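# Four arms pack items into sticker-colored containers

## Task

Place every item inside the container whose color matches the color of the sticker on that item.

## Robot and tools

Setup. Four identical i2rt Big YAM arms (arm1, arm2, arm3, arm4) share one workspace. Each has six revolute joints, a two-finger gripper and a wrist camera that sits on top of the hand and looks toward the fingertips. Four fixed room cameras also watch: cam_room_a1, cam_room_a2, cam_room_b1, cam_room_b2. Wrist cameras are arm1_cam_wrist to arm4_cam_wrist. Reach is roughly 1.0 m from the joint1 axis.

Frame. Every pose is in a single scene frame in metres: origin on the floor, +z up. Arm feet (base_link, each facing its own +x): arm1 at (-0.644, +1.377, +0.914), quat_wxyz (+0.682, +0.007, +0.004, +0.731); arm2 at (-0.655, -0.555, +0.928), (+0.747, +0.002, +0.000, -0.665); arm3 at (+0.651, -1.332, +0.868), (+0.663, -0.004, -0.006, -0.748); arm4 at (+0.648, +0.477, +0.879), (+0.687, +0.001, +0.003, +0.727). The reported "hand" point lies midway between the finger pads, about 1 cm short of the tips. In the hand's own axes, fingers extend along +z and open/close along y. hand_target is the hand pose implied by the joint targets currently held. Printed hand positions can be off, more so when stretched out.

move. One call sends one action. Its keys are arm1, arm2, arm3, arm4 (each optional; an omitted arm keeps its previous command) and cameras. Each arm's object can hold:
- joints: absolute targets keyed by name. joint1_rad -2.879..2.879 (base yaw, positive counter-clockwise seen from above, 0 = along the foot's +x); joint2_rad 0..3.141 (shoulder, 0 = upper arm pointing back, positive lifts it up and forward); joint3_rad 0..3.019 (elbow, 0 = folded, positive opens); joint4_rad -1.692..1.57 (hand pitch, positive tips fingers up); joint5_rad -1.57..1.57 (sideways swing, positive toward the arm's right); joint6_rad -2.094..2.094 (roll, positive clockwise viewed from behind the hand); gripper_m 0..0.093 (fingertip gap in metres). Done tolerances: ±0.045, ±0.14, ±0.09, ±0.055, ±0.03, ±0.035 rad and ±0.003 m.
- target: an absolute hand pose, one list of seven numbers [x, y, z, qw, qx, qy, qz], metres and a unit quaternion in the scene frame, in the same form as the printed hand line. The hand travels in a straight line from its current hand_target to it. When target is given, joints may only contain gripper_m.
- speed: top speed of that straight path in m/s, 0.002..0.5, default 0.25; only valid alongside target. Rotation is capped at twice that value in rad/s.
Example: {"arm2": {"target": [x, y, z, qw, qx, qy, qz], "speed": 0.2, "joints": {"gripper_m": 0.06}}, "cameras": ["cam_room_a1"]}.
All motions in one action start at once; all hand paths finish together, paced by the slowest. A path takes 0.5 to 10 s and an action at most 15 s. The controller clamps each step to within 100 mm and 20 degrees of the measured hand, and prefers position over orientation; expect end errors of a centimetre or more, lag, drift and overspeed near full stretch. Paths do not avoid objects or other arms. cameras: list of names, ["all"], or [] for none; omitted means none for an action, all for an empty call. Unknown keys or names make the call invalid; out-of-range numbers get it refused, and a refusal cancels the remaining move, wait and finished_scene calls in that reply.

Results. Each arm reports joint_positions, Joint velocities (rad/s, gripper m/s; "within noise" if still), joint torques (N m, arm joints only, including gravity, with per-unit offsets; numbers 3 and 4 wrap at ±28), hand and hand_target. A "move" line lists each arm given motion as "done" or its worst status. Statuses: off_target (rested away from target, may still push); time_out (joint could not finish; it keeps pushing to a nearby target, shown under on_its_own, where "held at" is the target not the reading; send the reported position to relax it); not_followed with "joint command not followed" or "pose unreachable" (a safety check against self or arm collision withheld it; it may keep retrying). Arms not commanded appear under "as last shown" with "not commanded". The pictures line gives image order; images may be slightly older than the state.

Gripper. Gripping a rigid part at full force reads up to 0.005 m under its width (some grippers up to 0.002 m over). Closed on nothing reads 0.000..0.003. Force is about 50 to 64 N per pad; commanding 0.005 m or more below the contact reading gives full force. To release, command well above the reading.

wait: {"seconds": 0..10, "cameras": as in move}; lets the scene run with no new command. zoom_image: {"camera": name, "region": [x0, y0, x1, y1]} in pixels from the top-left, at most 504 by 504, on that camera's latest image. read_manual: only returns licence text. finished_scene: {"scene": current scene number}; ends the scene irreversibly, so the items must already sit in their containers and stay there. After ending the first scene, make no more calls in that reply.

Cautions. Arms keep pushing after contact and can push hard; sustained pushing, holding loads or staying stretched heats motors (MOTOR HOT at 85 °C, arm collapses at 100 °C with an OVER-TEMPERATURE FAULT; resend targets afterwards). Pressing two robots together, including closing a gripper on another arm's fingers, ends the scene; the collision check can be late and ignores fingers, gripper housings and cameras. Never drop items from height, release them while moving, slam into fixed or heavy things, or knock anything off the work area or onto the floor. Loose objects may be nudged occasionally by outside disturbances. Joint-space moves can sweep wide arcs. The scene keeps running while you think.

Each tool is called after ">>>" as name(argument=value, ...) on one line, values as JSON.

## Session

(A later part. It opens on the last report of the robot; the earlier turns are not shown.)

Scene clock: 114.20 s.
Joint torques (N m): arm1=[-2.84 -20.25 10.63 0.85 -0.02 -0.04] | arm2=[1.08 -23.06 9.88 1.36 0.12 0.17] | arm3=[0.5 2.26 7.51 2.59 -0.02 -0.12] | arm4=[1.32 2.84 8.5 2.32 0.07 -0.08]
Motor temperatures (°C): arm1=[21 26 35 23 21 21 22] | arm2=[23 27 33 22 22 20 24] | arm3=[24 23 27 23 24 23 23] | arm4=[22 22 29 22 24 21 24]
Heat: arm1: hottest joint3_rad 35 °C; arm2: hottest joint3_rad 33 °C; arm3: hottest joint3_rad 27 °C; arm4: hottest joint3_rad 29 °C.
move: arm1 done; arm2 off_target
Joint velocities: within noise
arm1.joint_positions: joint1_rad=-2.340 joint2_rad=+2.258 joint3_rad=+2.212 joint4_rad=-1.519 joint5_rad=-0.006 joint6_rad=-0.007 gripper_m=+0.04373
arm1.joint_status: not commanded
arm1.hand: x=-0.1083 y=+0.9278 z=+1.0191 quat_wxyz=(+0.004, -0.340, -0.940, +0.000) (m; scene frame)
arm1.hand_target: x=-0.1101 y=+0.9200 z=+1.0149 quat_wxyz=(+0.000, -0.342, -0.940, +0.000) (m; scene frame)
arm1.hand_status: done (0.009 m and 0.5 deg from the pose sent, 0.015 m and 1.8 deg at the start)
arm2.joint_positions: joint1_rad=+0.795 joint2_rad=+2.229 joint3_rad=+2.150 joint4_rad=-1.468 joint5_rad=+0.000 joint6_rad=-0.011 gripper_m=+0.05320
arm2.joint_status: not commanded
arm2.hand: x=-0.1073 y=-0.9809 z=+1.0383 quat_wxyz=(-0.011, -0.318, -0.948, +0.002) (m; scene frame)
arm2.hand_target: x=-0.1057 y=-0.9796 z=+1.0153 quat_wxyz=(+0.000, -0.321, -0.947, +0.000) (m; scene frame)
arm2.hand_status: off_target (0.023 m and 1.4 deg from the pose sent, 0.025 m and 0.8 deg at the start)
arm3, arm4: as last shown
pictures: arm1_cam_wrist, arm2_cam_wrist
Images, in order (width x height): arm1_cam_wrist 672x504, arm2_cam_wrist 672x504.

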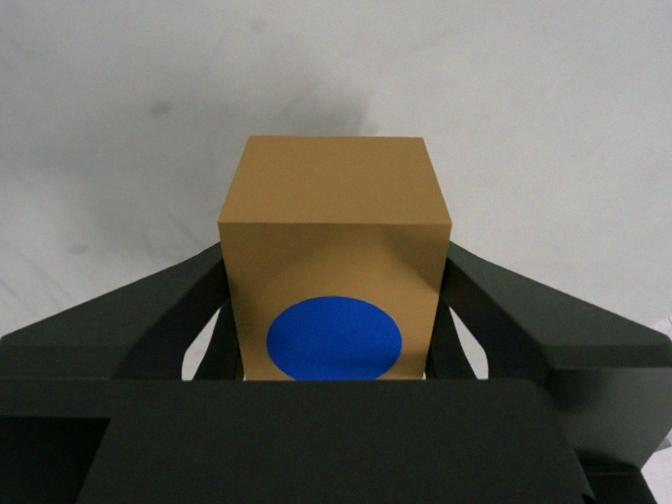

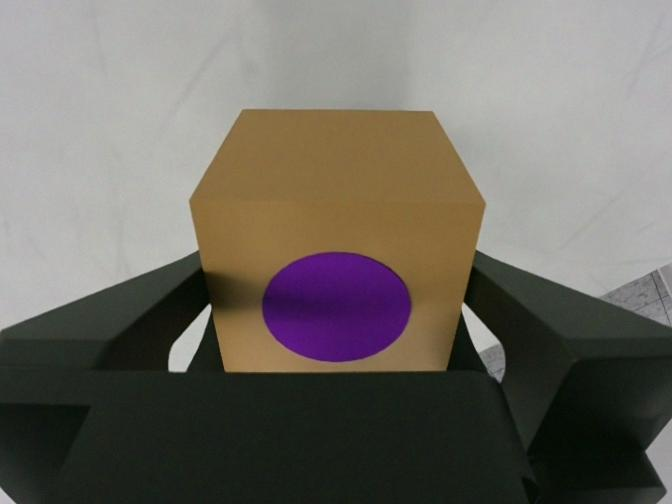

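>>> move(arm1={"target":[-0.11,0.92,1.005,0,0.342,0.9397,0],"speed":0.05}, arm2={"target":[-0.11,-0.977,1.0,0,0.3214,0.9469,0],"speed":0.05})

>>> move(arm1={"target":[-0.11,0.92,0.995,0,0.342,0.9397,0],"speed":0.05}, arm2={"target":[-0.11,-0.977,0.99,0,0.3214,0.9469,0],"speed":0.05})

>>> move(arm1={"target":[-0.11,0.92,0.99,0,0.342,0.9397,0],"speed":0.05}, arm2={"target":[-0.11,-0.977,0.98,0,0.3214,0.9469,0],"speed":0.05}, cameras=["arm1_cam_wrist","arm2_cam_wrist"])

Scene clock: 120.10 s.
Joint torques (N m): arm1=[-3.14 -19.78 10.52 0.9 -0.01 -0.03] | arm2=[1.08 -24.06 8.76 1.33 0.09 0.15] | arm3=[0.38 2.55 7.51 2.62 -0.02 -0.11] | arm4=[0.97 2.61 8.4 2.19 0.07 -0.07]
Motor temperatures (°C): arm1=[21 26 34 23 21 21 22] | arm2=[23 28 33 22 22 20 24] | arm3=[24 23 27 23 24 23 23] | arm4=[22 22 29 22 24 21 24]
Heat: arm1: hottest joint3_rad 34 °C; arm2: hottest joint3_rad 33 °C; arm3: hottest joint3_rad 27 °C; arm4: hottest joint3_rad 29 °C.
move: arm1 done; arm2 off_target
Joint velocities: within noise
arm1.joint_positions: joint1_rad=-2.340 joint2_rad=+2.258 joint3_rad=+2.192 joint4_rad=-1.495 joint5_rad=-0.006 joint6_rad=-0.007 gripper_m=+0.04373
arm1.joint_status: not commanded
arm1.hand: x=-0.1080 y=+0.9274 z=+1.0114 quat_wxyz=(+0.002, -0.340, -0.940, +0.000) (m; scene frame)
arm1.hand_target: x=-0.1101 y=+0.9200 z=+1.0050 quat_wxyz=(+0.000, -0.342, -0.940, +0.000) (m; scene frame)
arm1.hand_status: done (0.010 m and 0.4 deg from the pose sent, 0.016 m and 0.5 deg at the start)
arm2.joint_positions: joint1_rad=+0.795 joint2_rad=+2.229 joint3_rad=+2.103 joint4_rad=-1.420 joint5_rad=+0.001 joint6_rad=-0.011 gripper_m=+0.05320
arm2.joint_status: not commanded
arm2.hand: x=-0.1086 y=-0.9800 z=+1.0205 quat_wxyz=(-0.012, -0.318, -0.948, +0.003) (m; scene frame)
arm2.hand_target: x=-0.1104 y=-0.9768 z=+1.0003 quat_wxyz=(+0.000, -0.321, -0.947, +0.000) (m; scene frame)
arm2.hand_status: off_target (0.021 m and 1.4 deg from the pose sent, 0.039 m and 1.4 deg at the start)
arm3, arm4: as last shown
pictures: none

Scene clock: 121.07 s.
Joint torques (N m): arm1=[-2.67 -19.72 9.51 1.33 0 -0.05] | arm2=[1.03 -23.24 8.03 1.89 0.06 0.16] | arm3=[0.5 2.32 7.51 2.62 -0.02 -0.12] | arm4=[1.03 2.9 8.57 2.21 0.03 -0.09]
Motor temperatures (°C): arm1=[21 26 34 23 21 21 22] | arm2=[23 28 33 22 22 20 24] | arm3=[24 23 27 23 24 23 23] | arm4=[22 22 29 22 24 21 24]
Heat: arm1: hottest joint3_rad 34 °C; arm2: hottest joint3_rad 33 °C; arm3: hottest joint3_rad 27 °C; arm4: hottest joint3_rad 29 °C.
move: arm1 off_target; arm2 off_target
Joint velocities: within noise
arm1.joint_positions: joint1_rad=-2.340 joint2_rad=+2.258 joint3_rad=+2.185 joint4_rad=-1.482 joint5_rad=-0.007 joint6_rad=-0.007 gripper_m=+0.04373
arm1.joint_status: not commanded
arm1.hand: x=-0.1072 y=+0.9267 z=+1.0085 quat_wxyz=(-0.001, -0.340, -0.940, +0.001) (m; scene frame)
arm1.hand_target: x=-0.1101 y=+0.9203 z=+0.9951 quat_wxyz=(+0.000, -0.342, -0.940, +0.000) (m; scene frame)
arm1.hand_status: off_target (0.015 m and 0.3 deg from the pose sent, 0.018 m and 0.4 deg at the start)
arm2.joint_positions: joint1_rad=+0.795 joint2_rad=+2.226 joint3_rad=+2.093 joint4_rad=-1.411 joint5_rad=+0.002 joint6_rad=-0.011 gripper_m=+0.05320
arm2.joint_status: not commanded
arm2.hand: x=-0.1089 y=-0.9799 z=+1.0191 quat_wxyz=(-0.013, -0.318, -0.948, +0.004) (m; scene frame)
arm2.hand_target: x=-0.1108 y=-0.9765 z=+0.9906 quat_wxyz=(+0.000, -0.321, -0.947, +0.000) (m; scene frame)
arm2.hand_status: off_target (0.029 m and 1.6 deg from the pose sent, 0.031 m and 1.4 deg at the start)
arm3, arm4: as last shown
pictures: none

Scene clock: 122.03 s.
Joint torques (N m): arm1=[-2.67 -19.78 8.91 1.55 -0.03 -0.04] | arm2=[0.97 -22.18 7.66 2.18 0.06 0.16] | arm3=[0.44 2.43 7.5 2.62 0 -0.13] | arm4=[1.2 2.84 8.53 2.17 0.04 -0.09]
Motor temperatures (°C): arm1=[21 26 34 23 21 21 22] | arm2=[23 28 33 22 22 20 24] | arm3=[24 23 27 23 24 23 23] | arm4=[22 22 29 22 24 21 24]
Heat: arm1: hottest joint3_rad 34 °C; arm2: hottest joint3_rad 33 °C; arm3: hottest joint3_rad 27 °C; arm4: hottest joint3_rad 29 °C.
move: arm1 off_target; arm2 off_target
Joint velocities: within noise
arm1.joint_positions: joint1_rad=-2.341 joint2_rad=+2.257 joint3_rad=+2.181 joint4_rad=-1.479 joint5_rad=-0.008 joint6_rad=-0.008 gripper_m=+0.04373
arm1.joint_status: not commanded
arm1.hand: x=-0.1074 y=+0.9266 z=+1.0077 quat_wxyz=(-0.001, -0.340, -0.940, +0.001) (m; scene frame)
arm1.hand_target: x=-0.1104 y=+0.9204 z=+0.9901 quat_wxyz=(+0.000, -0.342, -0.940, +0.000) (m; scene frame)
arm1.hand_status: off_target (0.019 m and 0.3 deg from the pose sent, 0.020 m and 0.3 deg at the start)
arm2.joint_positions: joint1_rad=+0.795 joint2_rad=+2.218 joint3_rad=+2.079 joint4_rad=-1.395 joint5_rad=+0.002 joint6_rad=-0.011 gripper_m=+0.05320
arm2.joint_status: not commanded
arm2.hand: x=-0.1090 y=-0.9799 z=+1.0185 quat_wxyz=(-0.017, -0.318, -0.948, +0.005) (m; scene frame)
arm2.hand_target: x=-0.1114 y=-0.9761 z=+0.9808 quat_wxyz=(+0.000, -0.321, -0.947, +0.000) (m; scene frame)
arm2.hand_status: off_target (0.039 m and 2.1 deg from the pose sent, 0.039 m and 1.6 deg at the start)
arm3.joint_positions: joint1_rad=-1.959 joint2_rad=+0.537 joint3_rad=+1.398 joint4_rad=-1.018 joint5_rad=+0.001 joint6_rad=+0.006 gripper_m=+0.09403
arm3.joint_status: not commanded
arm3.hand: x=+0.4541 y=-1.2129 z=+1.4994 quat_wxyz=(+0.157, -0.737, +0.198, +0.627) (m; scene frame)
arm3.hand_target: x=+0.4579 y=-1.2123 z=+1.5060 quat_wxyz=(+0.165, -0.728, +0.197, +0.636) (m; scene frame)
arm3.hand_status: not commanded
arm4.joint_positions: joint1_rad=+0.967 joint2_rad=+0.535 joint3_rad=+1.379 joint4_rad=-1.020 joint5_rad=+0.001 joint6_rad=+0.013 gripper_m=+0.09402
arm4.joint_status: not commanded
arm4.hand: x=+0.4558 y=+0.5991 z=+1.5035 quat_wxyz=(-0.168, +0.735, -0.214, -0.621) (m; scene frame)
arm4.hand_target: x=+0.4614 y=+0.5948 z=+1.5199 quat_wxyz=(-0.176, +0.723, -0.204, -0.637) (m; scene frame)
arm4.hand_status: not commanded
pictures: arm1_cam_wrist, arm2_cam_wrist
Images, in order (width x height): arm1_cam_wrist 672x504, arm2_cam_wrist 672x504.

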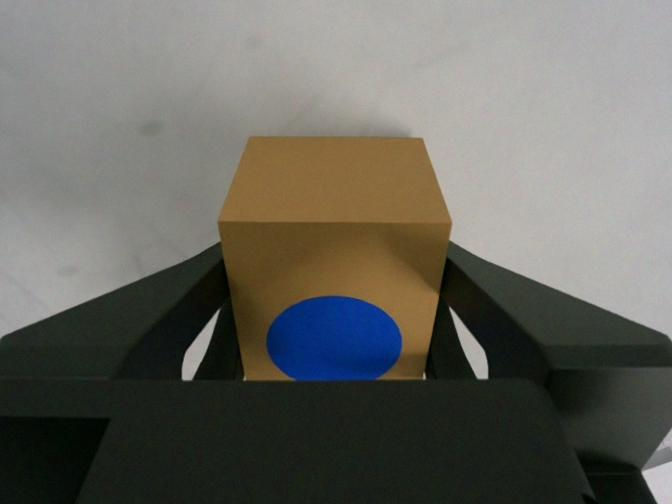

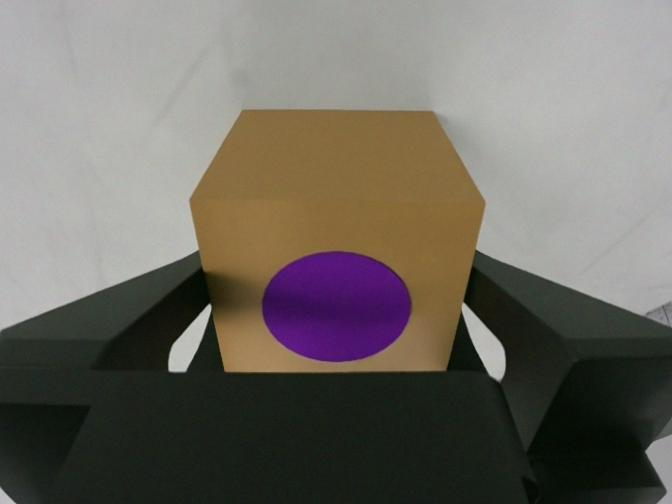

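>>> move(arm1={"target":[-0.108,0.925,1.004,0,0.342,0.9397,0],"speed":0.1,"joints":{"gripper_m":0.09}}, arm2={"target":[-0.109,-0.98,1.012,0,0.3214,0.9469,0],"speed":0.1,"joints":{"gripper_m":0.09}})

>>> move(arm1={"target":[-0.112,0.93,1.13,0,0.342,0.9397,0],"speed":0.15}, arm2={"target":[-0.112,-0.977,1.14,0,0.3214,0.9469,0],"speed":0.15})

>>> move(arm1={"target":[-0.36,1.14,1.14,0,0.342,0.9397,0],"speed":0.3}, arm2={"target":[-0.36,-0.78,1.14,0,0.3214,0.9469,0],"speed":0.3}, cameras=["arm1_cam_wrist","arm2_cam_wrist"])

Scene clock: 130.30 s.
Joint torques (N m): arm1=[-2.14 -20.01 11.82 0.12 -0.02 0.04] | arm2=[0.85 -22.71 14.2 0.13 0.05 0.13] | arm3=[0.56 2.37 7.53 2.62 -0.01 -0.11] | arm4=[1.26 2.67 8.55 2.29 0.06 -0.07]
Motor temperatures (°C): arm1=[21 26 34 23 21 21 22] | arm2=[23 28 32 22 22 20 24] | arm3=[24 23 27 23 24 23 23] | arm4=[22 22 29 22 24 21 24]
Heat: arm1: hottest joint3_rad 34 °C; arm2: hottest joint3_rad 32 °C; arm3: hottest joint3_rad 27 °C; arm4: hottest joint3_rad 29 °C.
move: arm1 done; arm2 done
Joint velocities: within noise
arm1.joint_positions: joint1_rad=-2.341 joint2_rad=+2.259 joint3_rad=+2.166 joint4_rad=-1.466 joint5_rad=-0.007 joint6_rad=-0.008 gripper_m=+0.08996
arm1.joint_status: all done
arm1.hand: x=-0.1089 y=+0.9272 z=+1.0010 quat_wxyz=(+0.001, -0.340, -0.940, +0.000) (m; scene frame)
arm1.hand_target: x=-0.1081 y=+0.9249 z=+1.0041 quat_wxyz=(+0.000, -0.342, -0.940, +0.000) (m; scene frame)
arm1.hand_status: done (0.004 m and 0.3 deg from the pose sent, 0.004 m and 0.3 deg at the start)
arm2.joint_positions: joint1_rad=+0.795 joint2_rad=+2.222 joint3_rad=+2.070 joint4_rad=-1.423 joint5_rad=+0.002 joint6_rad=-0.011 gripper_m=+0.08993
arm2.joint_status: all done
arm2.hand: x=-0.1168 y=-0.9738 z=+1.0125 quat_wxyz=(+0.002, -0.318, -0.948, -0.001) (m; scene frame)
arm2.hand_target: x=-0.1094 y=-0.9799 z=+1.0121 quat_wxyz=(-0.001, -0.321, -0.947, +0.000) (m; scene frame)
arm2.hand_status: done (0.010 m and 0.5 deg from the pose sent, 0.007 m and 2.1 deg at the start)
arm3, arm4: as last shown
pictures: none

Scene clock: 131.77 s.
Joint torques (N m): arm1=[-1.85 -21.71 15.3 -0.05 -0.03 0.03] | arm2=[0.91 -25.88 14.98 0.14 0.04 0.14] | arm3=[0.38 2.55 7.51 2.62 -0.02 -0.11] | arm4=[0.79 2.26 8.36 2.3 0.06 -0.09]
Motor temperatures (°C): arm1=[21 26 34 23 21 21 22] | arm2=[23 28 32 22 22 20 24] | arm3=[24 23 27 23 24 23 23] | arm4=[22 22 29 22 24 21 24]
Heat: arm1: hottest joint3_rad 34 °C; arm2: hottest joint3_rad 32 °C; arm3: hottest joint3_rad 27 °C; arm4: hottest joint3_rad 29 °C.
move: arm1 off_target; arm2 off_target
Joint velocities: within noise
arm1.joint_positions: joint1_rad=-2.341 joint2_rad=+2.208 joint3_rad=+2.335 joint4_rad=-1.685 joint5_rad=-0.007 joint6_rad=-0.008 gripper_m=+0.08996
arm1.joint_status: not commanded
arm1.hand: x=-0.1180 y=+0.9360 z=+1.0998 quat_wxyz=(+0.000, -0.340, -0.940, +0.001) (m; scene frame)
arm1.hand_target: x=-0.1135 y=+0.9311 z=+1.1295 quat_wxyz=(-0.026, -0.342, -0.939, +0.010) (m; scene frame)
arm1.hand_status: off_target (0.031 m and 0.3 deg from the pose sent, 0.129 m and 0.3 deg at the start; a joint's target at an end of its range on 24 of 44 steps)
arm2.joint_positions: joint1_rad=+0.795 joint2_rad=+2.197 joint3_rad=+2.296 joint4_rad=-1.670 joint5_rad=+0.002 joint6_rad=-0.011 gripper_m=+0.08993
arm2.joint_status: not commanded
arm2.hand: x=-0.1193 y=-0.9724 z=+1.1155 quat_wxyz=(+0.000, -0.318, -0.948, -0.001) (m; scene frame)
arm2.hand_target: x=-0.1133 y=-0.9762 z=+1.1395 quat_wxyz=(-0.022, -0.321, -0.947, +0.008) (m; scene frame)
arm2.hand_status: off_target (0.026 m and 0.4 deg from the pose sent, 0.128 m and 0.5 deg at the start; a joint's target at an end of its range on 22 of 44 steps)
arm3, arm4: as last shown
pictures: none

Scene clock: 133.43 s.
Joint torques (N m): arm1=[-2.14 -7.41 10.58 0.24 -0.01 0.02] | arm2=[1.61 -10.34 9.51 0.95 0.05 0.21] | arm3=[0.44 2.37 7.58 2.61 -0.02 -0.12] | arm4=[1.2 2.84 8.44 2.28 0.08 -0.11]
Motor temperatures (°C): arm1=[21 26 34 23 21 21 22] | arm2=[23 28 32 22 22 20 24] | arm3=[24 23 27 23 24 23 23] | arm4=[22 22 29 22 24 21 24]
Heat: arm1: hottest joint3_rad 34 °C; arm2: hottest joint3_rad 32 °C; arm3: hottest joint3_rad 27 °C; arm4: hottest joint3_rad 29 °C.
move: arm1 done; arm2 done
Joint velocities: within noise
arm1.joint_positions: joint1_rad=-2.341 joint2_rad=+1.286 joint3_rad=+1.199 joint4_rad=-1.462 joint5_rad=-0.007 joint6_rad=-0.008 gripper_m=+0.08996
arm1.joint_status: not commanded
arm1.hand: x=-0.3597 y=+1.1407 z=+1.1408 quat_wxyz=(-0.004, -0.340, -0.940, +0.002) (m; scene frame)
arm1.hand_target: x=-0.3601 y=+1.1399 z=+1.1400 quat_wxyz=(+0.000, -0.342, -0.940, +0.000) (m; scene frame)
arm1.hand_status: done (0.001 m and 0.5 deg from the pose sent, 0.319 m and 0.3 deg at the start)
arm2.joint_positions: joint1_rad=+0.798 joint2_rad=+1.308 joint3_rad=+1.186 joint4_rad=-1.433 joint5_rad=+0.002 joint6_rad=-0.007 gripper_m=+0.08993
arm2.joint_status: not commanded
arm2.hand: x=-0.3611 y=-0.7835 z=+1.1475 quat_wxyz=(-0.007, -0.319, -0.948, +0.002) (m; scene frame)
arm2.hand_target: x=-0.3601 y=-0.7800 z=+1.1400 quat_wxyz=(+0.000, -0.321, -0.947, +0.000) (m; scene frame)
arm2.hand_status: done (0.008 m and 0.9 deg from the pose sent, 0.309 m and 0.4 deg at the start)
arm3, arm4: as last shown
pictures: arm1_cam_wrist, arm2_cam_wrist
Images, in order (width x height): arm1_cam_wrist 672x504, arm2_cam_wrist 672x504.

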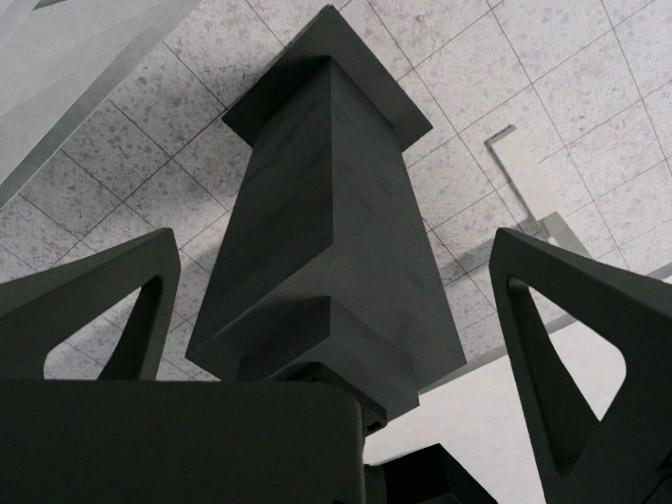

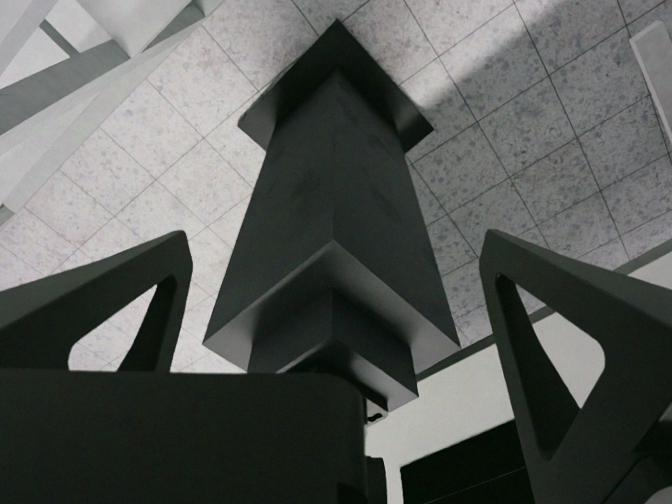

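>>> move(arm1={"joints":{"joint2_rad":0.53,"joint3_rad":1.4,"joint4_rad":-1.6}}, arm2={"joints":{"joint2_rad":0.53,"joint3_rad":1.4,"joint4_rad":-1.6}}, arm3={"target":[0.21,-1.12,1.24,0.0951,-0.8831,0.2039,0.4118],"speed":0.3}, arm4={"target":[0.22,0.735,1.24,0.1129,-0.8733,0.2422,0.4072],"speed":0.3})

>>> move(arm3={"target":[-0.043,-1.03,1.16,0.1358,-0.8582,0.2913,0.4002],"speed":0.2}, arm4={"target":[-0.036,0.867,1.16,0.1445,-0.8517,0.31,0.3971],"speed":0.2}, cameras=["arm3_cam_wrist","arm4_cam_wrist"])

Scene clock: 142.40 s.
Joint torques (N m): arm1=[-1.73 5.66 9.39 1.17 0.02 0.04] | arm2=[1.61 3.55 9.31 1.81 0.06 0.23] | arm3=[2.37 -9.99 11.71 2.14 -0.06 -0.03] | arm4=[1.73 -10.52 11.96 1.74 0.2 -0.08]
Motor temperatures (°C): arm1=[21 26 34 23 21 21 22] | arm2=[23 27 31 22 22 20 24] | arm3=[24 23 27 23 24 23 23] | arm4=[22 22 30 22 24 21 24]
Heat: arm1: hottest joint3_rad 34 °C; arm2: hottest joint3_rad 31 °C; arm3: hottest joint3_rad 27 °C; arm4: hottest joint3_rad 30 °C.
move: arm1 done; arm2 done; arm3 off_target; arm4 off_target
Joint velocities: within noise
arm1.joint_positions: joint1_rad=-2.341 joint2_rad=+0.521 joint3_rad=+1.387 joint4_rad=-1.592 joint5_rad=-0.007 joint6_rad=-0.008 gripper_m=+0.08996
arm1.joint_status: all done
arm1.hand: x=-0.5131 y=+1.2732 z=+1.4161 quat_wxyz=(-0.379, -0.308, -0.861, +0.141) (m; scene frame)
arm1.hand_target: x=-0.5129 y=+1.2727 z=+1.4189 quat_wxyz=(-0.377, -0.310, -0.861, +0.140) (m; scene frame)
arm1.hand_status: not commanded
arm2.joint_positions: joint1_rad=+0.798 joint2_rad=+0.522 joint3_rad=+1.389 joint4_rad=-1.588 joint5_rad=+0.002 joint6_rad=-0.007 gripper_m=+0.08993
arm2.joint_status: all done
arm2.hand: x=-0.5292 y=-0.6556 z=+1.4337 quat_wxyz=(-0.390, -0.292, -0.863, +0.133) (m; scene frame)
arm2.hand_target: x=-0.5285 y=-0.6544 z=+1.4352 quat_wxyz=(-0.387, -0.295, -0.864, +0.128) (m; scene frame)
arm2.hand_status: not commanded
arm3.joint_positions: joint1_rad=-1.892 joint2_rad=+1.119 joint3_rad=+1.177 joint4_rad=-0.796 joint5_rad=+0.030 joint6_rad=+0.006 gripper_m=+0.09403
arm3.joint_status: not commanded
arm3.hand: x=+0.2170 y=-1.1152 z=+1.2197 quat_wxyz=(+0.095, -0.891, +0.212, +0.389) (m; scene frame)
arm3.hand_target: x=+0.2107 y=-1.1201 z=+1.2399 quat_wxyz=(+0.095, -0.883, +0.204, +0.412) (m; scene frame)
arm3.hand_status: off_target (0.022 m and 2.9 deg from the pose sent, 0.368 m and 30.8 deg at the start)
arm4.joint_positions: joint1_rad=+0.972 joint2_rad=+1.159 joint3_rad=+1.152 joint4_rad=-0.760 joint5_rad=+0.005 joint6_rad=+0.013 gripper_m=+0.09402
arm4.joint_status: not commanded
arm4.hand: x=+0.2277 y=+0.7340 z=+1.2104 quat_wxyz=(-0.102, +0.884, -0.254, -0.379) (m; scene frame)
arm4.hand_target: x=+0.2211 y=+0.7344 z=+1.2400 quat_wxyz=(-0.113, +0.873, -0.243, -0.407) (m; scene frame)
arm4.hand_status: off_target (0.031 m and 3.9 deg from the pose sent, 0.379 m and 30.1 deg at the start)
pictures: none

Scene clock: 144.67 s.
Joint torques (N m): arm1=[-2.02 5.95 9.35 1.35 -0.01 0.04] | arm2=[1.55 3.55 9.32 1.81 0.07 0.22] | arm3=[2.37 -21.54 14.45 1.11 0.25 0.02] | arm4=[1.96 -21.42 13.29 0.88 0.31 0.21]
Motor temperatures (°C): arm1=[21 26 34 23 21 21 22] | arm2=[23 27 31 22 22 20 24] | arm3=[24 23 27 23 24 23 23] | arm4=[22 22 30 22 24 21 24]
Heat: arm1: hottest joint3_rad 34 °C; arm2: hottest joint3_rad 31 °C; arm3: hottest joint3_rad 27 °C; arm4: hottest joint3_rad 30 °C.
move: arm3 off_target; arm4 off_target
Joint velocities: within noise
arm1, arm2: as last shown
arm3.joint_positions: joint1_rad=-1.813 joint2_rad=+1.831 joint3_rad=+1.720 joint4_rad=-0.649 joint5_rad=+0.237 joint6_rad=+0.182 gripper_m=+0.09403
arm3.joint_status: not commanded
arm3.hand: x=-0.0271 y=-1.0262 z=+1.1313 quat_wxyz=(+0.138, -0.868, +0.293, +0.377) (m; scene frame)
arm3.hand_target: x=-0.0413 y=-1.0309 z=+1.1600 quat_wxyz=(+0.135, -0.858, +0.291, +0.401) (m; scene frame)
arm3.hand_status: off_target (0.033 m and 2.8 deg from the pose sent, 0.280 m and 11.0 deg at the start)
arm4.joint_positions: joint1_rad=+1.030 joint2_rad=+1.914 joint3_rad=+1.817 joint4_rad=-0.643 joint5_rad=+0.167 joint6_rad=+0.124 gripper_m=+0.09402
arm4.joint_status: not commanded
arm4.hand: x=-0.0229 y=+0.8648 z=+1.1422 quat_wxyz=(-0.145, +0.859, -0.306, -0.383) (m; scene frame)
arm4.hand_target: x=-0.0350 y=+0.8662 z=+1.1599 quat_wxyz=(-0.144, +0.852, -0.310, -0.398) (m; scene frame)
arm4.hand_status: off_target (0.022 m and 1.9 deg from the pose sent, 0.300 m and 9.1 deg at the start)
pictures: arm3_cam_wrist, arm4_cam_wrist
Images, in order (width x height): arm3_cam_wrist 672x504, arm4_cam_wrist 672x504.

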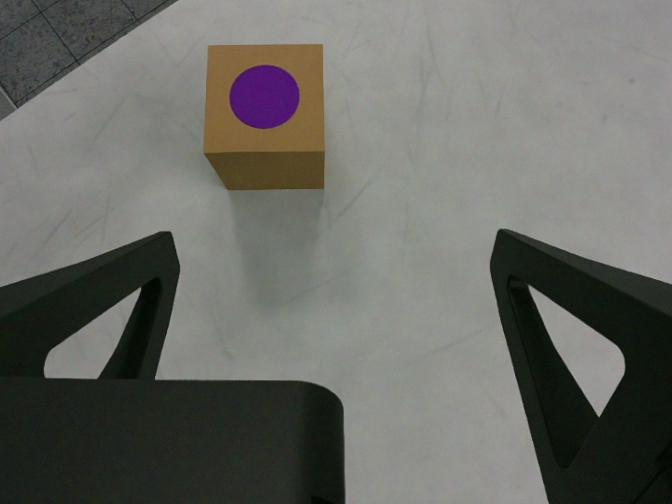

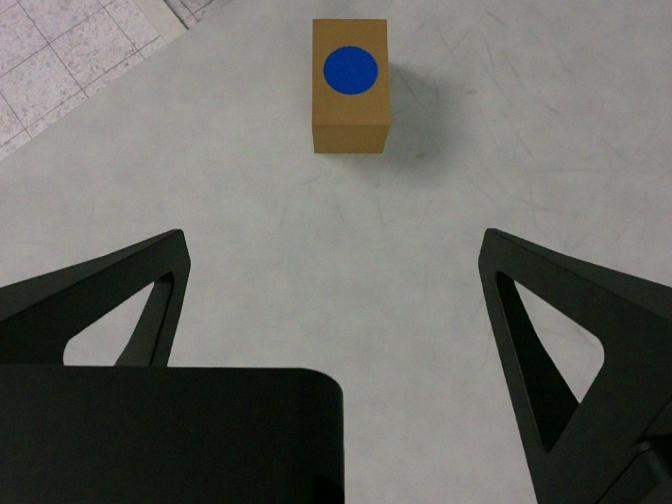

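>>> move(arm3={"target":[-0.092,-1.035,1.125,0.1358,-0.8582,0.2913,0.4002],"speed":0.15}, arm4={"target":[-0.077,0.909,1.115,0.1445,-0.8517,0.31,0.3971],"speed":0.15}, cameras=["arm3_cam_wrist","arm4_cam_wrist"])

Scene clock: 164.03 s.
Joint torques (N m): arm1=[-2.61 6.24 9.46 1.17 -0.03 0.05] | arm2=[1.49 3.49 9.32 1.78 0.06 0.21] | arm3=[2.2 -23.82 14.35 1.88 0.26 0.03] | arm4=[0.97 -24.7 13.27 1.35 0.08 0.03]
Motor temperatures (°C): arm1=[21 26 32 23 21 21 22] | arm2=[23 27 30 22 22 20 23] | arm3=[24 25 28 23 24 23 23] | arm4=[22 23 33 22 24 21 24]
Heat: arm1: hottest joint3_rad 32 °C; arm2: hottest joint3_rad 30 °C; arm3: hottest joint3_rad 28 °C; arm4: hottest joint3_rad 33 °C.
move: arm3 off_target; arm4 off_target
Joint velocities: within noise
arm1, arm2: as last shown
arm3.joint_positions: joint1_rad=-1.778 joint2_rad=+1.969 joint3_rad=+1.831 joint4_rad=-0.648 joint5_rad=+0.261 joint6_rad=+0.203 gripper_m=+0.09403
arm3.joint_status: not commanded
arm3.hand: x=-0.0738 y=-1.0342 z=+1.0922 quat_wxyz=(+0.138, -0.872, +0.291, +0.369) (m; scene frame)
arm3.hand_target: x=-0.0896 y=-1.0358 z=+1.1254 quat_wxyz=(+0.136, -0.858, +0.291, +0.400) (m; scene frame)
arm3.hand_status: off_target (0.038 m and 4.0 deg from the pose sent, 0.066 m and 2.8 deg at the start)
arm4.joint_positions: joint1_rad=+1.015 joint2_rad=+2.097 joint3_rad=+1.983 joint4_rad=-0.643 joint5_rad=+0.155 joint6_rad=+0.124 gripper_m=+0.09402
arm4.joint_status: not commanded
arm4.hand: x=-0.0657 y=+0.8994 z=+1.0927 quat_wxyz=(-0.141, +0.861, -0.311, -0.376) (m; scene frame)
arm4.hand_target: x=-0.0754 y=+0.9082 z=+1.1150 quat_wxyz=(-0.145, +0.852, -0.310, -0.397) (m; scene frame)
arm4.hand_status: off_target (0.027 m and 2.7 deg from the pose sent, 0.075 m and 1.8 deg at the start)
pictures: arm3_cam_wrist, arm4_cam_wrist
Images, in order (width x height): arm3_cam_wrist 672x504, arm4_cam_wrist 672x504.

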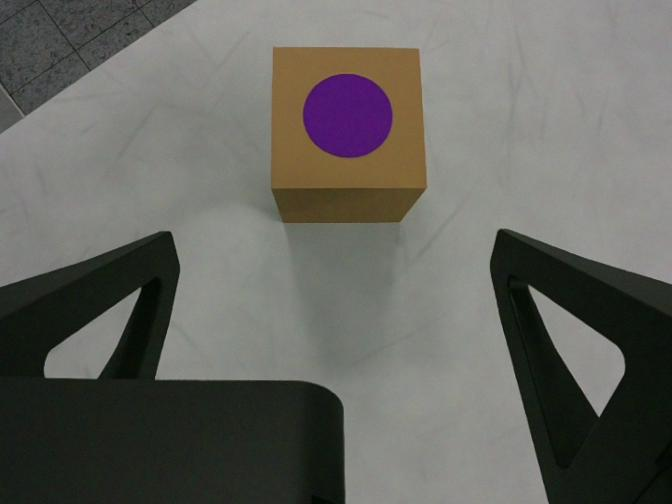

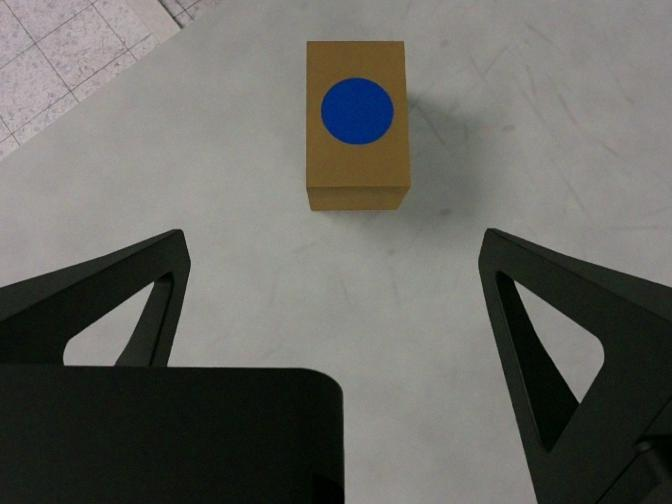

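>>> move(arm3={"target":[-0.131,-0.998,1.055,0.1358,-0.8582,0.2913,0.4002],"speed":0.12}, arm4={"target":[-0.117,0.951,1.05,0.1445,-0.8517,0.31,0.3971],"speed":0.12}, cameras=["arm3_cam_wrist","arm4_cam_wrist"])

Scene clock: 176.57 s.
Joint torques (N m): arm1=[-1.96 6.12 9.52 1.32 -0.08 0.05] | arm2=[1.55 3.43 9.28 1.77 0.05 0.21] | arm3=[0.67 -24.94 14.22 2 0.14 -0.12] | arm4=[0.62 -26.46 13.15 1.46 0 -0.08]
Motor temperatures (°C): arm1=[21 25 32 23 21 21 22] | arm2=[23 26 30 22 22 20 23] | arm3=[24 25 30 23 24 23 23] | arm4=[22 24 35 22 24 21 24]
Heat: arm1: hottest joint3_rad 32 °C; arm2: hottest joint3_rad 30 °C; arm3: hottest joint3_rad 30 °C; arm4: hottest joint3_rad 35 °C.
move: arm3 off_target; arm4 off_target
Joint velocities: within noise
arm1, arm2: as last shown
arm3.joint_positions: joint1_rad=-1.789 joint2_rad=+2.131 joint3_rad=+1.931 joint4_rad=-0.570 joint5_rad=+0.239 joint6_rad=+0.196 gripper_m=+0.09402
arm3.joint_status: not commanded
arm3.hand: x=-0.1178 y=-1.0145 z=+1.0319 quat_wxyz=(+0.131, -0.871, +0.289, +0.375) (m; scene frame)
arm3.hand_target: x=-0.1288 y=-0.9988 z=+1.0555 quat_wxyz=(+0.136, -0.858, +0.291, +0.400) (m; scene frame)
arm3.hand_status: off_target (0.031 m and 3.2 deg from the pose sent, 0.077 m and 4.0 deg at the start)
arm4.joint_positions: joint1_rad=+0.991 joint2_rad=+2.301 joint3_rad=+2.184 joint4_rad=-0.628 joint5_rad=+0.138 joint6_rad=+0.121 gripper_m=+0.09402
arm4.joint_status: not commanded
arm4.hand: x=-0.1060 y=+0.9415 z=+1.0367 quat_wxyz=(-0.140, +0.857, -0.316, -0.381) (m; scene frame)
arm4.hand_target: x=-0.1156 y=+0.9503 z=+1.0501 quat_wxyz=(-0.145, +0.851, -0.310, -0.397) (m; scene frame)
arm4.hand_status: off_target (0.020 m and 2.2 deg from the pose sent, 0.084 m and 2.7 deg at the start)
pictures: arm3_cam_wrist, arm4_cam_wrist
Images, in order (width x height): arm3_cam_wrist 672x504, arm4_cam_wrist 672x504.

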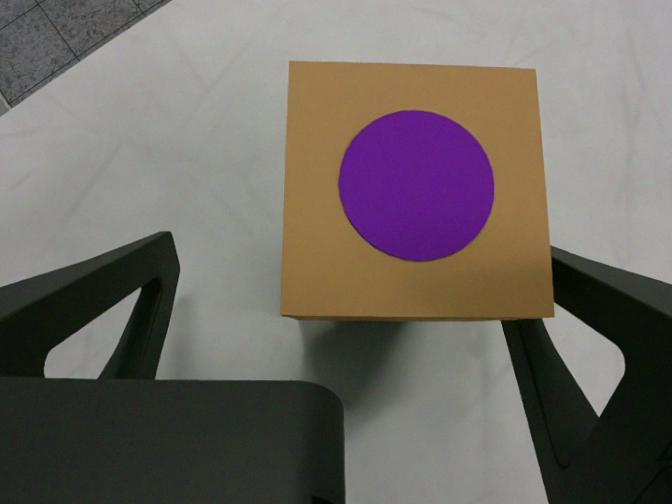

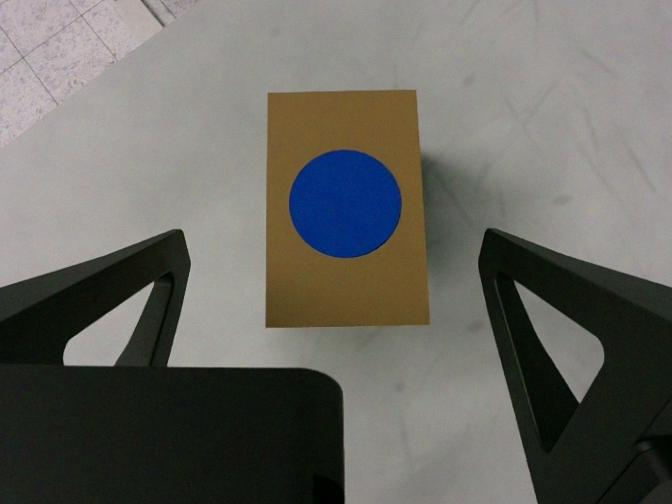

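>>> move(arm3={"target":[-0.085,-1.015,1.12,0.1358,-0.8582,0.2913,0.4002],"speed":0.15}, arm4={"target":[-0.125,0.957,1.04,0.1445,-0.8517,0.31,0.3971],"speed":0.1}, cameras=["arm3_cam_wrist","arm4_cam_wrist"])

Scene clock: 185.87 s.
Joint torques (N m): arm1=[-1.9 7 9.46 1.11 -0.02 0.08] | arm2=[1.49 3.55 9.29 1.8 0.05 0.21] | arm3=[0.67 -23.47 9.31 1.25 0.15 -0.11] | arm4=[0.62 -25.93 13.45 1.09 0 -0.09]
Motor temperatures (°C): arm1=[21 25 32 23 21 21 22] | arm2=[23 26 30 22 22 20 23] | arm3=[24 26 32 23 24 23 23] | arm4=[22 25 39 22 24 21 24]
Heat: arm1: hottest joint3_rad 32 °C; arm2: hottest joint3_rad 30 °C; arm3: hottest joint3_rad 32 °C; arm4: hottest joint3_rad 39 °C.
move: arm3 off_target; arm4 off_target
Joint velocities: within noise
arm1, arm2: as last shown
arm3.joint_positions: joint1_rad=-1.789 joint2_rad=+1.969 joint3_rad=+1.892 joint4_rad=-0.617 joint5_rad=+0.239 joint6_rad=+0.196 gripper_m=+0.09402
arm3.joint_status: not commanded
arm3.hand: x=-0.0892 y=-1.0233 z=+1.1308 quat_wxyz=(+0.132, -0.855, +0.289, +0.410) (m; scene frame)
arm3.hand_target: x=-0.0849 y=-1.0152 z=+1.1199 quat_wxyz=(+0.136, -0.858, +0.291, +0.400) (m; scene frame)
arm3.hand_status: off_target (0.014 m and 1.3 deg from the pose sent, 0.094 m and 3.2 deg at the start)
arm4.joint_positions: joint1_rad=+0.991 joint2_rad=+2.334 joint3_rad=+2.235 joint4_rad=-0.628 joint5_rad=+0.137 joint6_rad=+0.120 gripper_m=+0.09402
arm4.joint_status: not commanded
arm4.hand: x=-0.1162 y=+0.9471 z=+1.0367 quat_wxyz=(-0.141, +0.854, -0.315, -0.389) (m; scene frame)
arm4.hand_target: x=-0.1239 y=+0.9565 z=+1.0399 quat_wxyz=(-0.145, +0.851, -0.310, -0.398) (m; scene frame)
arm4.hand_status: off_target (0.014 m and 1.2 deg from the pose sent, 0.025 m and 2.2 deg at the start)
pictures: arm3_cam_wrist, arm4_cam_wrist
Images, in order (width x height): arm3_cam_wrist 672x504, arm4_cam_wrist 672x504.

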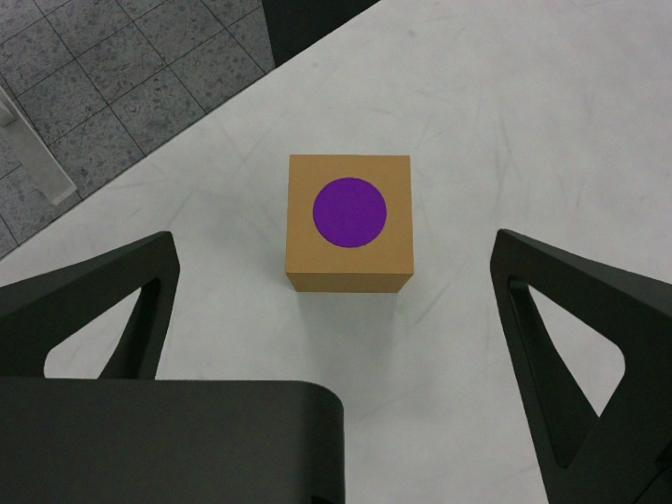

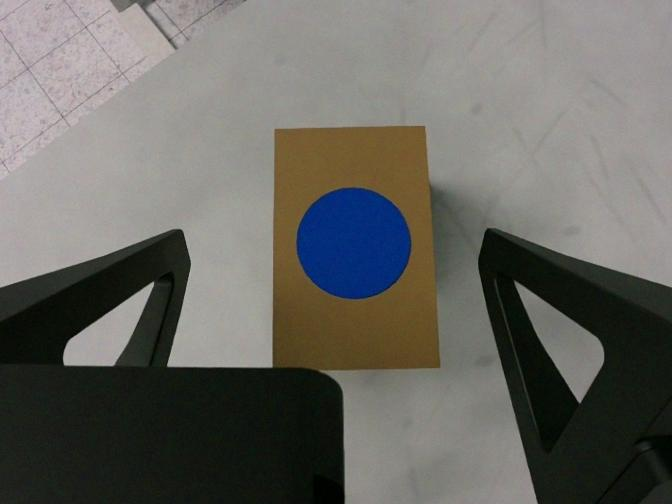

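>>> move(arm4={"joints":{"gripper_m":0.037}}, arm3={"target":[-0.115,-0.978,1.085,0.1358,-0.8582,0.2913,0.4002],"speed":0.1}, cameras=["arm3_cam_wrist","arm4_cam_wrist"])

Scene clock: 196.40 s.
Joint torques (N m): arm1=[-1.96 6.12 9.43 1.42 -0.06 0.05] | arm2=[1.55 3.6 9.29 1.77 0.06 0.22] | arm3=[0.91 -25.64 14.27 1.96 0.03 -0.14] | arm4=[0.79 -25.29 13.35 1.06 0.09 -0.06]
Motor temperatures (°C): arm1=[21 25 31 23 21 21 22] | arm2=[23 26 30 22 22 20 23] | arm3=[24 26 31 23 24 23 23] | arm4=[22 25 40 22 24 21 24]
Heat: arm1: hottest joint3_rad 31 °C; arm2: hottest joint3_rad 30 °C; arm3: hottest joint3_rad 31 °C; arm4: hottest joint3_rad 40 °C.
move: arm3 off_target; arm4 off_target
Joint velocities: within noise
arm1, arm2: as last shown
arm3.joint_positions: joint1_rad=-1.826 joint2_rad=+2.101 joint3_rad=+1.945 joint4_rad=-0.617 joint5_rad=+0.216 joint6_rad=+0.174 gripper_m=+0.09402
arm3.joint_status: not commanded
arm3.hand: x=-0.1018 y=-0.9914 z=+1.0549 quat_wxyz=(+0.132, -0.872, +0.291, +0.371) (m; scene frame)
arm3.hand_target: x=-0.1127 y=-0.9791 z=+1.0853 quat_wxyz=(+0.136, -0.858, +0.291, +0.400) (m; scene frame)
arm3.hand_status: off_target (0.036 m and 3.7 deg from the pose sent, 0.070 m and 1.3 deg at the start)
arm4.joint_positions: joint1_rad=+0.991 joint2_rad=+2.334 joint3_rad=+2.235 joint4_rad=-0.628 joint5_rad=+0.136 joint6_rad=+0.118 gripper_m=+0.04408
arm4.joint_status: gripper_m off_target (ended at +0.04411, target +0.03700)
arm4.hand: x=-0.1163 y=+0.9469 z=+1.0367 quat_wxyz=(-0.140, +0.854, -0.314, -0.389) (m; scene frame)
arm4.hand_target: x=-0.1240 y=+0.9563 z=+1.0399 quat_wxyz=(-0.145, +0.851, -0.310, -0.398) (m; scene frame)
arm4.hand_status: not commanded
pictures: arm3_cam_wrist, arm4_cam_wrist
Images, in order (width x height): arm3_cam_wrist 672x504, arm4_cam_wrist 672x504.

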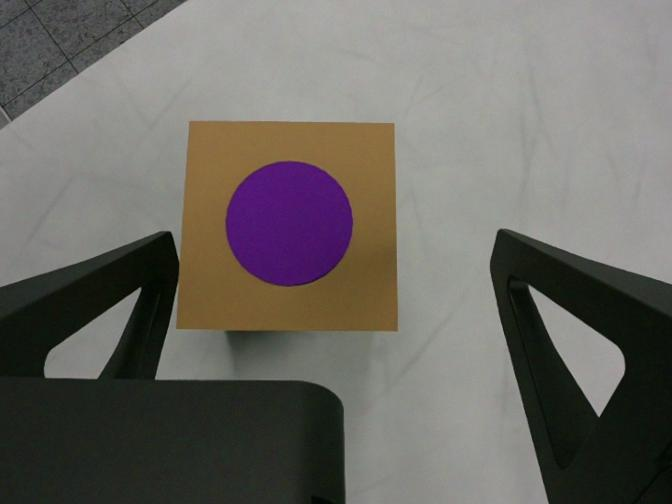

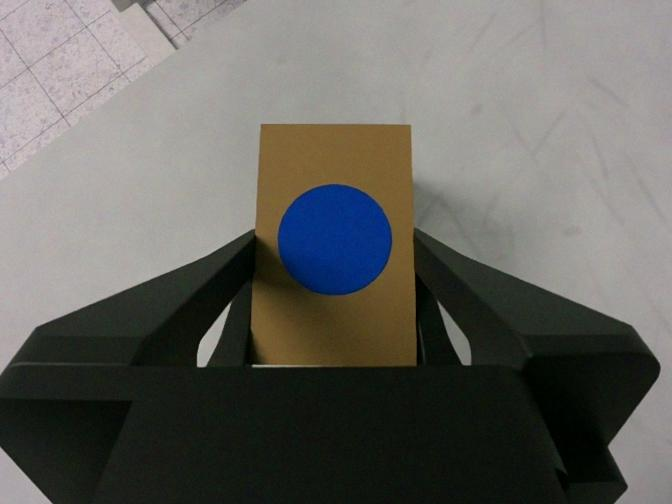

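>>> move(arm3={"joints":{"joint1_rad":-1.79}}, arm4={"target":[-0.12,0.953,1.12,0.1445,-0.8517,0.31,0.3971],"speed":0.12}, cameras=["arm3_cam_wrist","arm4_cam_wrist"])

Scene clock: 204.90 s.
Joint torques (N m): arm1=[-1.9 6.07 9.4 1.25 -0.02 0.04] | arm2=[1.49 3.43 9.29 1.8 0.06 0.22] | arm3=[2.02 -25.58 14.35 1.94 0.07 -0.13] | arm4=[0.67 -27.75 13.35 0.87 0.11 -0.09]
Motor temperatures (°C): arm1=[21 25 31 23 21 21 22] | arm2=[23 26 30 22 22 20 23] | arm3=[24 26 32 23 24 23 23] | arm4=[22 25 41 22 24 21 25]
Heat: arm1: hottest joint3_rad 31 °C; arm2: hottest joint3_rad 30 °C; arm3: hottest joint3_rad 32 °C; arm4: hottest joint3_rad 41 °C.
move: arm3 done; arm4 off_target
Joint velocities: within noise
arm1, arm2: as last shown
arm3.joint_positions: joint1_rad=-1.798 joint2_rad=+2.101 joint3_rad=+1.945 joint4_rad=-0.617 joint5_rad=+0.216 joint6_rad=+0.174 gripper_m=+0.09402
arm3.joint_status: all done
arm3.hand: x=-0.1110 y=-1.0126 z=+1.0551 quat_wxyz=(+0.127, -0.876, +0.279, +0.373) (m; scene frame)
arm3.hand_target: x=-0.1275 y=-1.0134 z=+1.0857 quat_wxyz=(+0.127, -0.864, +0.272, +0.404) (m; scene frame)
arm3.hand_status: not commanded
arm4.joint_positions: joint1_rad=+0.991 joint2_rad=+2.334 joint3_rad=+2.406 joint4_rad=-0.815 joint5_rad=+0.136 joint6_rad=+0.118 gripper_m=+0.04408
arm4.joint_status: not commanded
arm4.hand: x=-0.1146 y=+0.9463 z=+1.0991 quat_wxyz=(-0.139, +0.857, -0.315, -0.382) (m; scene frame)
arm4.hand_target: x=-0.1189 y=+0.9522 z=+1.1198 quat_wxyz=(-0.145, +0.851, -0.310, -0.398) (m; scene frame)
arm4.hand_status: off_target (0.023 m and 2.0 deg from the pose sent, 0.084 m and 1.2 deg at the start)
pictures: arm3_cam_wrist, arm4_cam_wrist
Images, in order (width x height): arm3_cam_wrist 672x504, arm4_cam_wrist 672x504.

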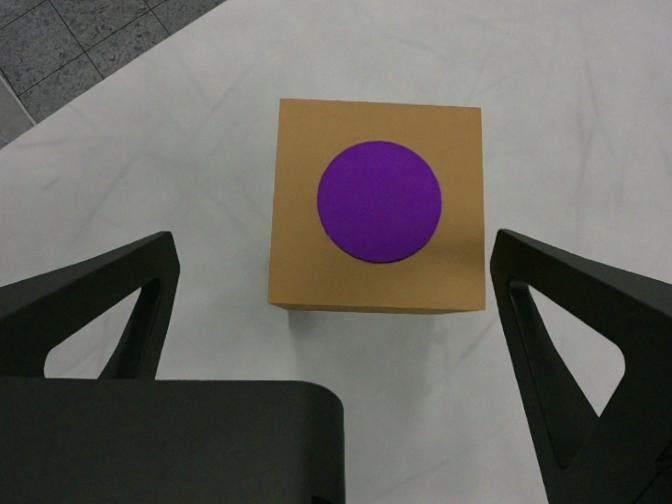

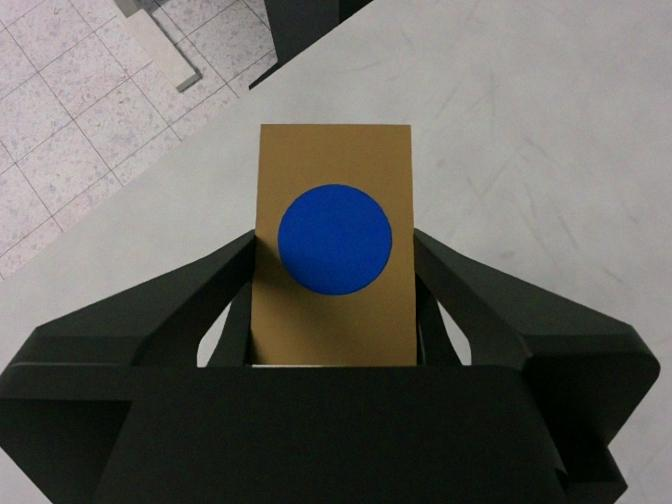

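>>> move(arm3={"joints":{"joint1_rad":-1.822}}, arm4={"target":[0.22,0.735,1.24,0.1129,-0.8733,0.2422,0.4072],"speed":0.25}, cameras=["arm3_cam_wrist"])

Scene clock: 212.30 s.
Joint torques (N m): arm1=[-2.26 6.18 9.46 1.26 -0.02 0.09] | arm2=[1.44 3.49 9.32 1.78 0.06 0.21] | arm3=[0.67 -25.47 14.24 1.92 0.06 -0.12] | arm4=[-0.09 -8.53 9.73 0.98 -0.03 -0.11]
Motor temperatures (°C): arm1=[21 25 31 23 21 21 22] | arm2=[23 25 30 22 22 20 23] | arm3=[24 26 32 23 24 23 23] | arm4=[22 25 41 22 24 21 25]
Heat: arm1: hottest joint3_rad 31 °C; arm2: hottest joint3_rad 30 °C; arm3: hottest joint3_rad 32 °C; arm4: hottest joint3_rad 41 °C.
move: arm3 done; arm4 done
Joint velocities: within noise
arm1, arm2: as last shown
arm3.joint_positions: joint1_rad=-1.809 joint2_rad=+2.101 joint3_rad=+1.945 joint4_rad=-0.617 joint5_rad=+0.216 joint6_rad=+0.173 gripper_m=+0.09402
arm3.joint_status: all done
arm3.hand: x=-0.1073 y=-1.0039 z=+1.0550 quat_wxyz=(+0.129, -0.874, +0.284, +0.373) (m; scene frame)
arm3.hand_target: x=-0.1172 y=-0.9891 z=+1.0854 quat_wxyz=(+0.133, -0.860, +0.285, +0.401) (m; scene frame)
arm3.hand_status: not commanded
arm4.joint_positions: joint1_rad=+0.988 joint2_rad=+1.142 joint3_rad=+1.187 joint4_rad=-0.733 joint5_rad=+0.012 joint6_rad=+0.015 gripper_m=+0.04409
arm4.joint_status: not commanded
arm4.hand: x=+0.2192 y=+0.7317 z=+1.2433 quat_wxyz=(-0.111, +0.870, -0.245, -0.414) (m; scene frame)
arm4.hand_target: x=+0.2201 y=+0.7349 z=+1.2400 quat_wxyz=(-0.113, +0.873, -0.242, -0.407) (m; scene frame)
arm4.hand_status: done (0.005 m and 0.9 deg from the pose sent, 0.420 m and 9.5 deg at the start)
pictures: arm3_cam_wrist
Images, in order (width x height): arm3_cam_wrist 672x504.

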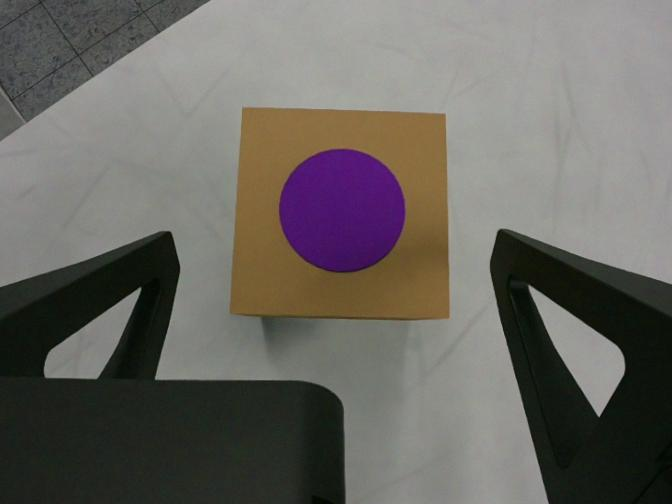

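>>> move(arm3={"target":[-0.1235,-0.986,1.055,0.133,-0.86,0.285,0.401],"speed":0.08}, arm4={"joints":{"joint2_rad":0.53,"joint3_rad":1.4,"joint4_rad":-1.4,"joint5_rad":0,"joint6_rad":0}}, cameras=["arm3_cam_wrist"])

Scene clock: 217.83 s.
Joint torques (N m): arm1=[-2.37 6.36 9.37 1.29 -0.03 0.03] | arm2=[1.55 3.49 9.31 1.78 0.05 0.22] | arm3=[0.67 -24.94 12.14 2.11 0.04 -0.12] | arm4=[0.21 3.49 7.02 1.1 -0.03 -0.09]
Motor temperatures (°C): arm1=[21 25 31 23 21 21 22] | arm2=[23 25 30 22 22 20 23] | arm3=[24 27 32 23 24 23 23] | arm4=[22 25 40 22 24 21 25]
Heat: arm1: hottest joint3_rad 31 °C; arm2: hottest joint3_rad 30 °C; arm3: hottest joint3_rad 32 °C; arm4: hottest joint3_rad 40 °C.
move: arm3 off_target; arm4 done
Joint velocities: within noise
arm1.joint_positions: joint1_rad=-2.341 joint2_rad=+0.521 joint3_rad=+1.387 joint4_rad=-1.592 joint5_rad=-0.007 joint6_rad=-0.008 gripper_m=+0.08996
arm1.joint_status: not commanded
arm1.hand: x=-0.5131 y=+1.2732 z=+1.4161 quat_wxyz=(-0.379, -0.308, -0.861, +0.141) (m; scene frame)
arm1.hand_target: x=-0.5129 y=+1.2727 z=+1.4189 quat_wxyz=(-0.377, -0.310, -0.861, +0.140) (m; scene frame)
arm1.hand_status: not commanded
arm2.joint_positions: joint1_rad=+0.798 joint2_rad=+0.522 joint3_rad=+1.389 joint4_rad=-1.588 joint5_rad=+0.002 joint6_rad=-0.007 gripper_m=+0.08993
arm2.joint_status: not commanded
arm2.hand: x=-0.5292 y=-0.6556 z=+1.4337 quat_wxyz=(-0.390, -0.292, -0.863, +0.133) (m; scene frame)
arm2.hand_target: x=-0.5285 y=-0.6544 z=+1.4352 quat_wxyz=(-0.387, -0.295, -0.864, +0.128) (m; scene frame)
arm2.hand_status: not commanded
arm3.joint_positions: joint1_rad=-1.809 joint2_rad=+2.123 joint3_rad=+1.945 joint4_rad=-0.563 joint5_rad=+0.214 joint6_rad=+0.172 gripper_m=+0.09402
arm3.joint_status: not commanded
arm3.hand: x=-0.1172 y=-1.0005 z=+1.0470 quat_wxyz=(+0.129, -0.868, +0.283, +0.388) (m; scene frame)
arm3.hand_target: x=-0.1227 y=-0.9865 z=+1.0551 quat_wxyz=(+0.133, -0.860, +0.285, +0.401) (m; scene frame)
arm3.hand_status: off_target (0.018 m and 1.8 deg from the pose sent, 0.024 m and 3.6 deg at the start)
arm4.joint_positions: joint1_rad=+0.987 joint2_rad=+0.531 joint3_rad=+1.395 joint4_rad=-1.391 joint5_rad=+0.004 joint6_rad=+0.014 gripper_m=+0.04409
arm4.joint_status: all done
arm4.hand: x=+0.4850 y=+0.5768 z=+1.4259 quat_wxyz=(-0.126, +0.834, -0.234, -0.483) (m; scene frame)
arm4.hand_target: x=+0.4874 y=+0.5763 z=+1.4268 quat_wxyz=(-0.129, +0.836, -0.230, -0.481) (m; scene frame)
arm4.hand_status: not commanded
pictures: arm3_cam_wrist
Images, in order (width x height): arm3_cam_wrist 672x504.

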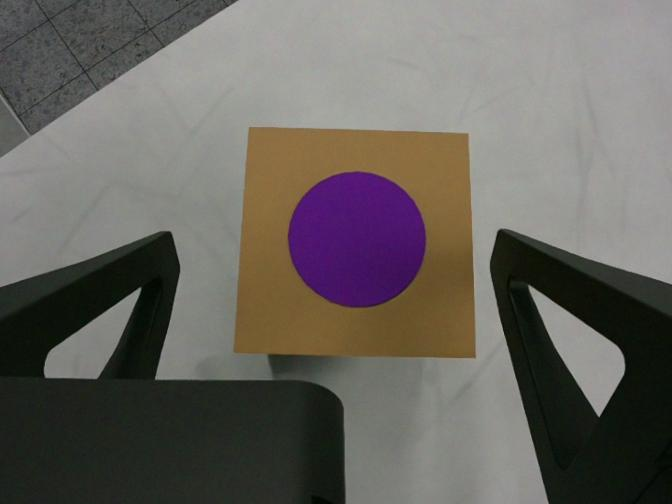

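>>> move(arm3={"target":[-0.121,-0.9875,1.035,0.133,-0.86,0.285,0.401],"speed":0.08}, arm4={"joints":{"joint1_rad":-1.85}}, cameras=["arm3_cam_wrist","arm4_cam_wrist"])

Scene clock: 223.90 s.
Joint torques (N m): arm1=[-1.49 6.42 9.37 1.36 -0.03 0.02] | arm2=[1.49 3.49 9.29 1.77 0.06 0.21] | arm3=[0.62 -24.47 9.06 2.19 0.04 -0.12] | arm4=[0.85 3.25 7.19 1.18 0.06 -0.07]
Motor temperatures (°C): arm1=[21 25 31 23 21 21 21] | arm2=[23 25 30 22 22 20 23] | arm3=[24 27 32 23 24 23 23] | arm4=[22 25 39 22 24 21 26]
Heat: arm1: hottest joint3_rad 31 °C; arm2: hottest joint3_rad 30 °C; arm3: hottest joint3_rad 32 °C; arm4: hottest joint3_rad 39 °C.
move: arm3 off_target; arm4 done
Joint velocities: within noise
arm1, arm2: as last shown
arm3.joint_positions: joint1_rad=-1.809 joint2_rad=+2.124 joint3_rad=+1.937 joint4_rad=-0.514 joint5_rad=+0.214 joint6_rad=+0.172 gripper_m=+0.09402
arm3.joint_status: not commanded
arm3.hand: x=-0.1227 y=-0.9984 z=+1.0506 quat_wxyz=(+0.130, -0.859, +0.283, +0.405) (m; scene frame)
arm3.hand_target: x=-0.1206 y=-0.9879 z=+1.0349 quat_wxyz=(+0.133, -0.860, +0.285, +0.401) (m; scene frame)
arm3.hand_status: off_target (0.019 m and 0.7 deg from the pose sent, 0.018 m and 1.8 deg at the start)
arm4.joint_positions: joint1_rad=-1.846 joint2_rad=+0.531 joint3_rad=+1.395 joint4_rad=-1.391 joint5_rad=+0.001 joint6_rad=+0.013 gripper_m=+0.04404
arm4.joint_status: all done
arm4.hand: x=+0.8379 y=+0.4368 z=+1.4247 quat_wxyz=(-0.494, -0.100, -0.862, +0.053) (m; scene frame)
arm4.hand_target: x=+0.8355 y=+0.4368 z=+1.4256 quat_wxyz=(-0.492, -0.095, -0.863, +0.057) (m; scene frame)
arm4.hand_status: not commanded
pictures: arm3_cam_wrist, arm4_cam_wrist
Images, in order (width x height): arm3_cam_wrist 672x504, arm4_cam_wrist 672x504.

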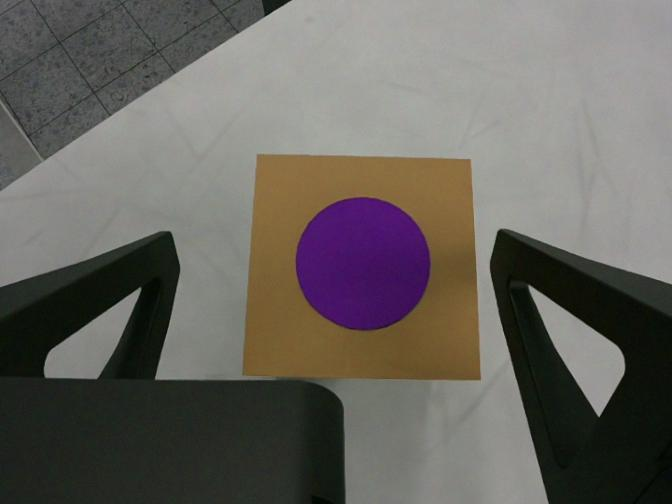

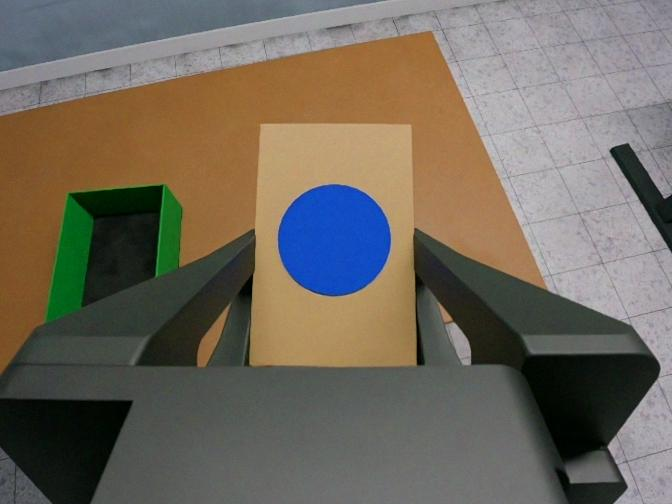

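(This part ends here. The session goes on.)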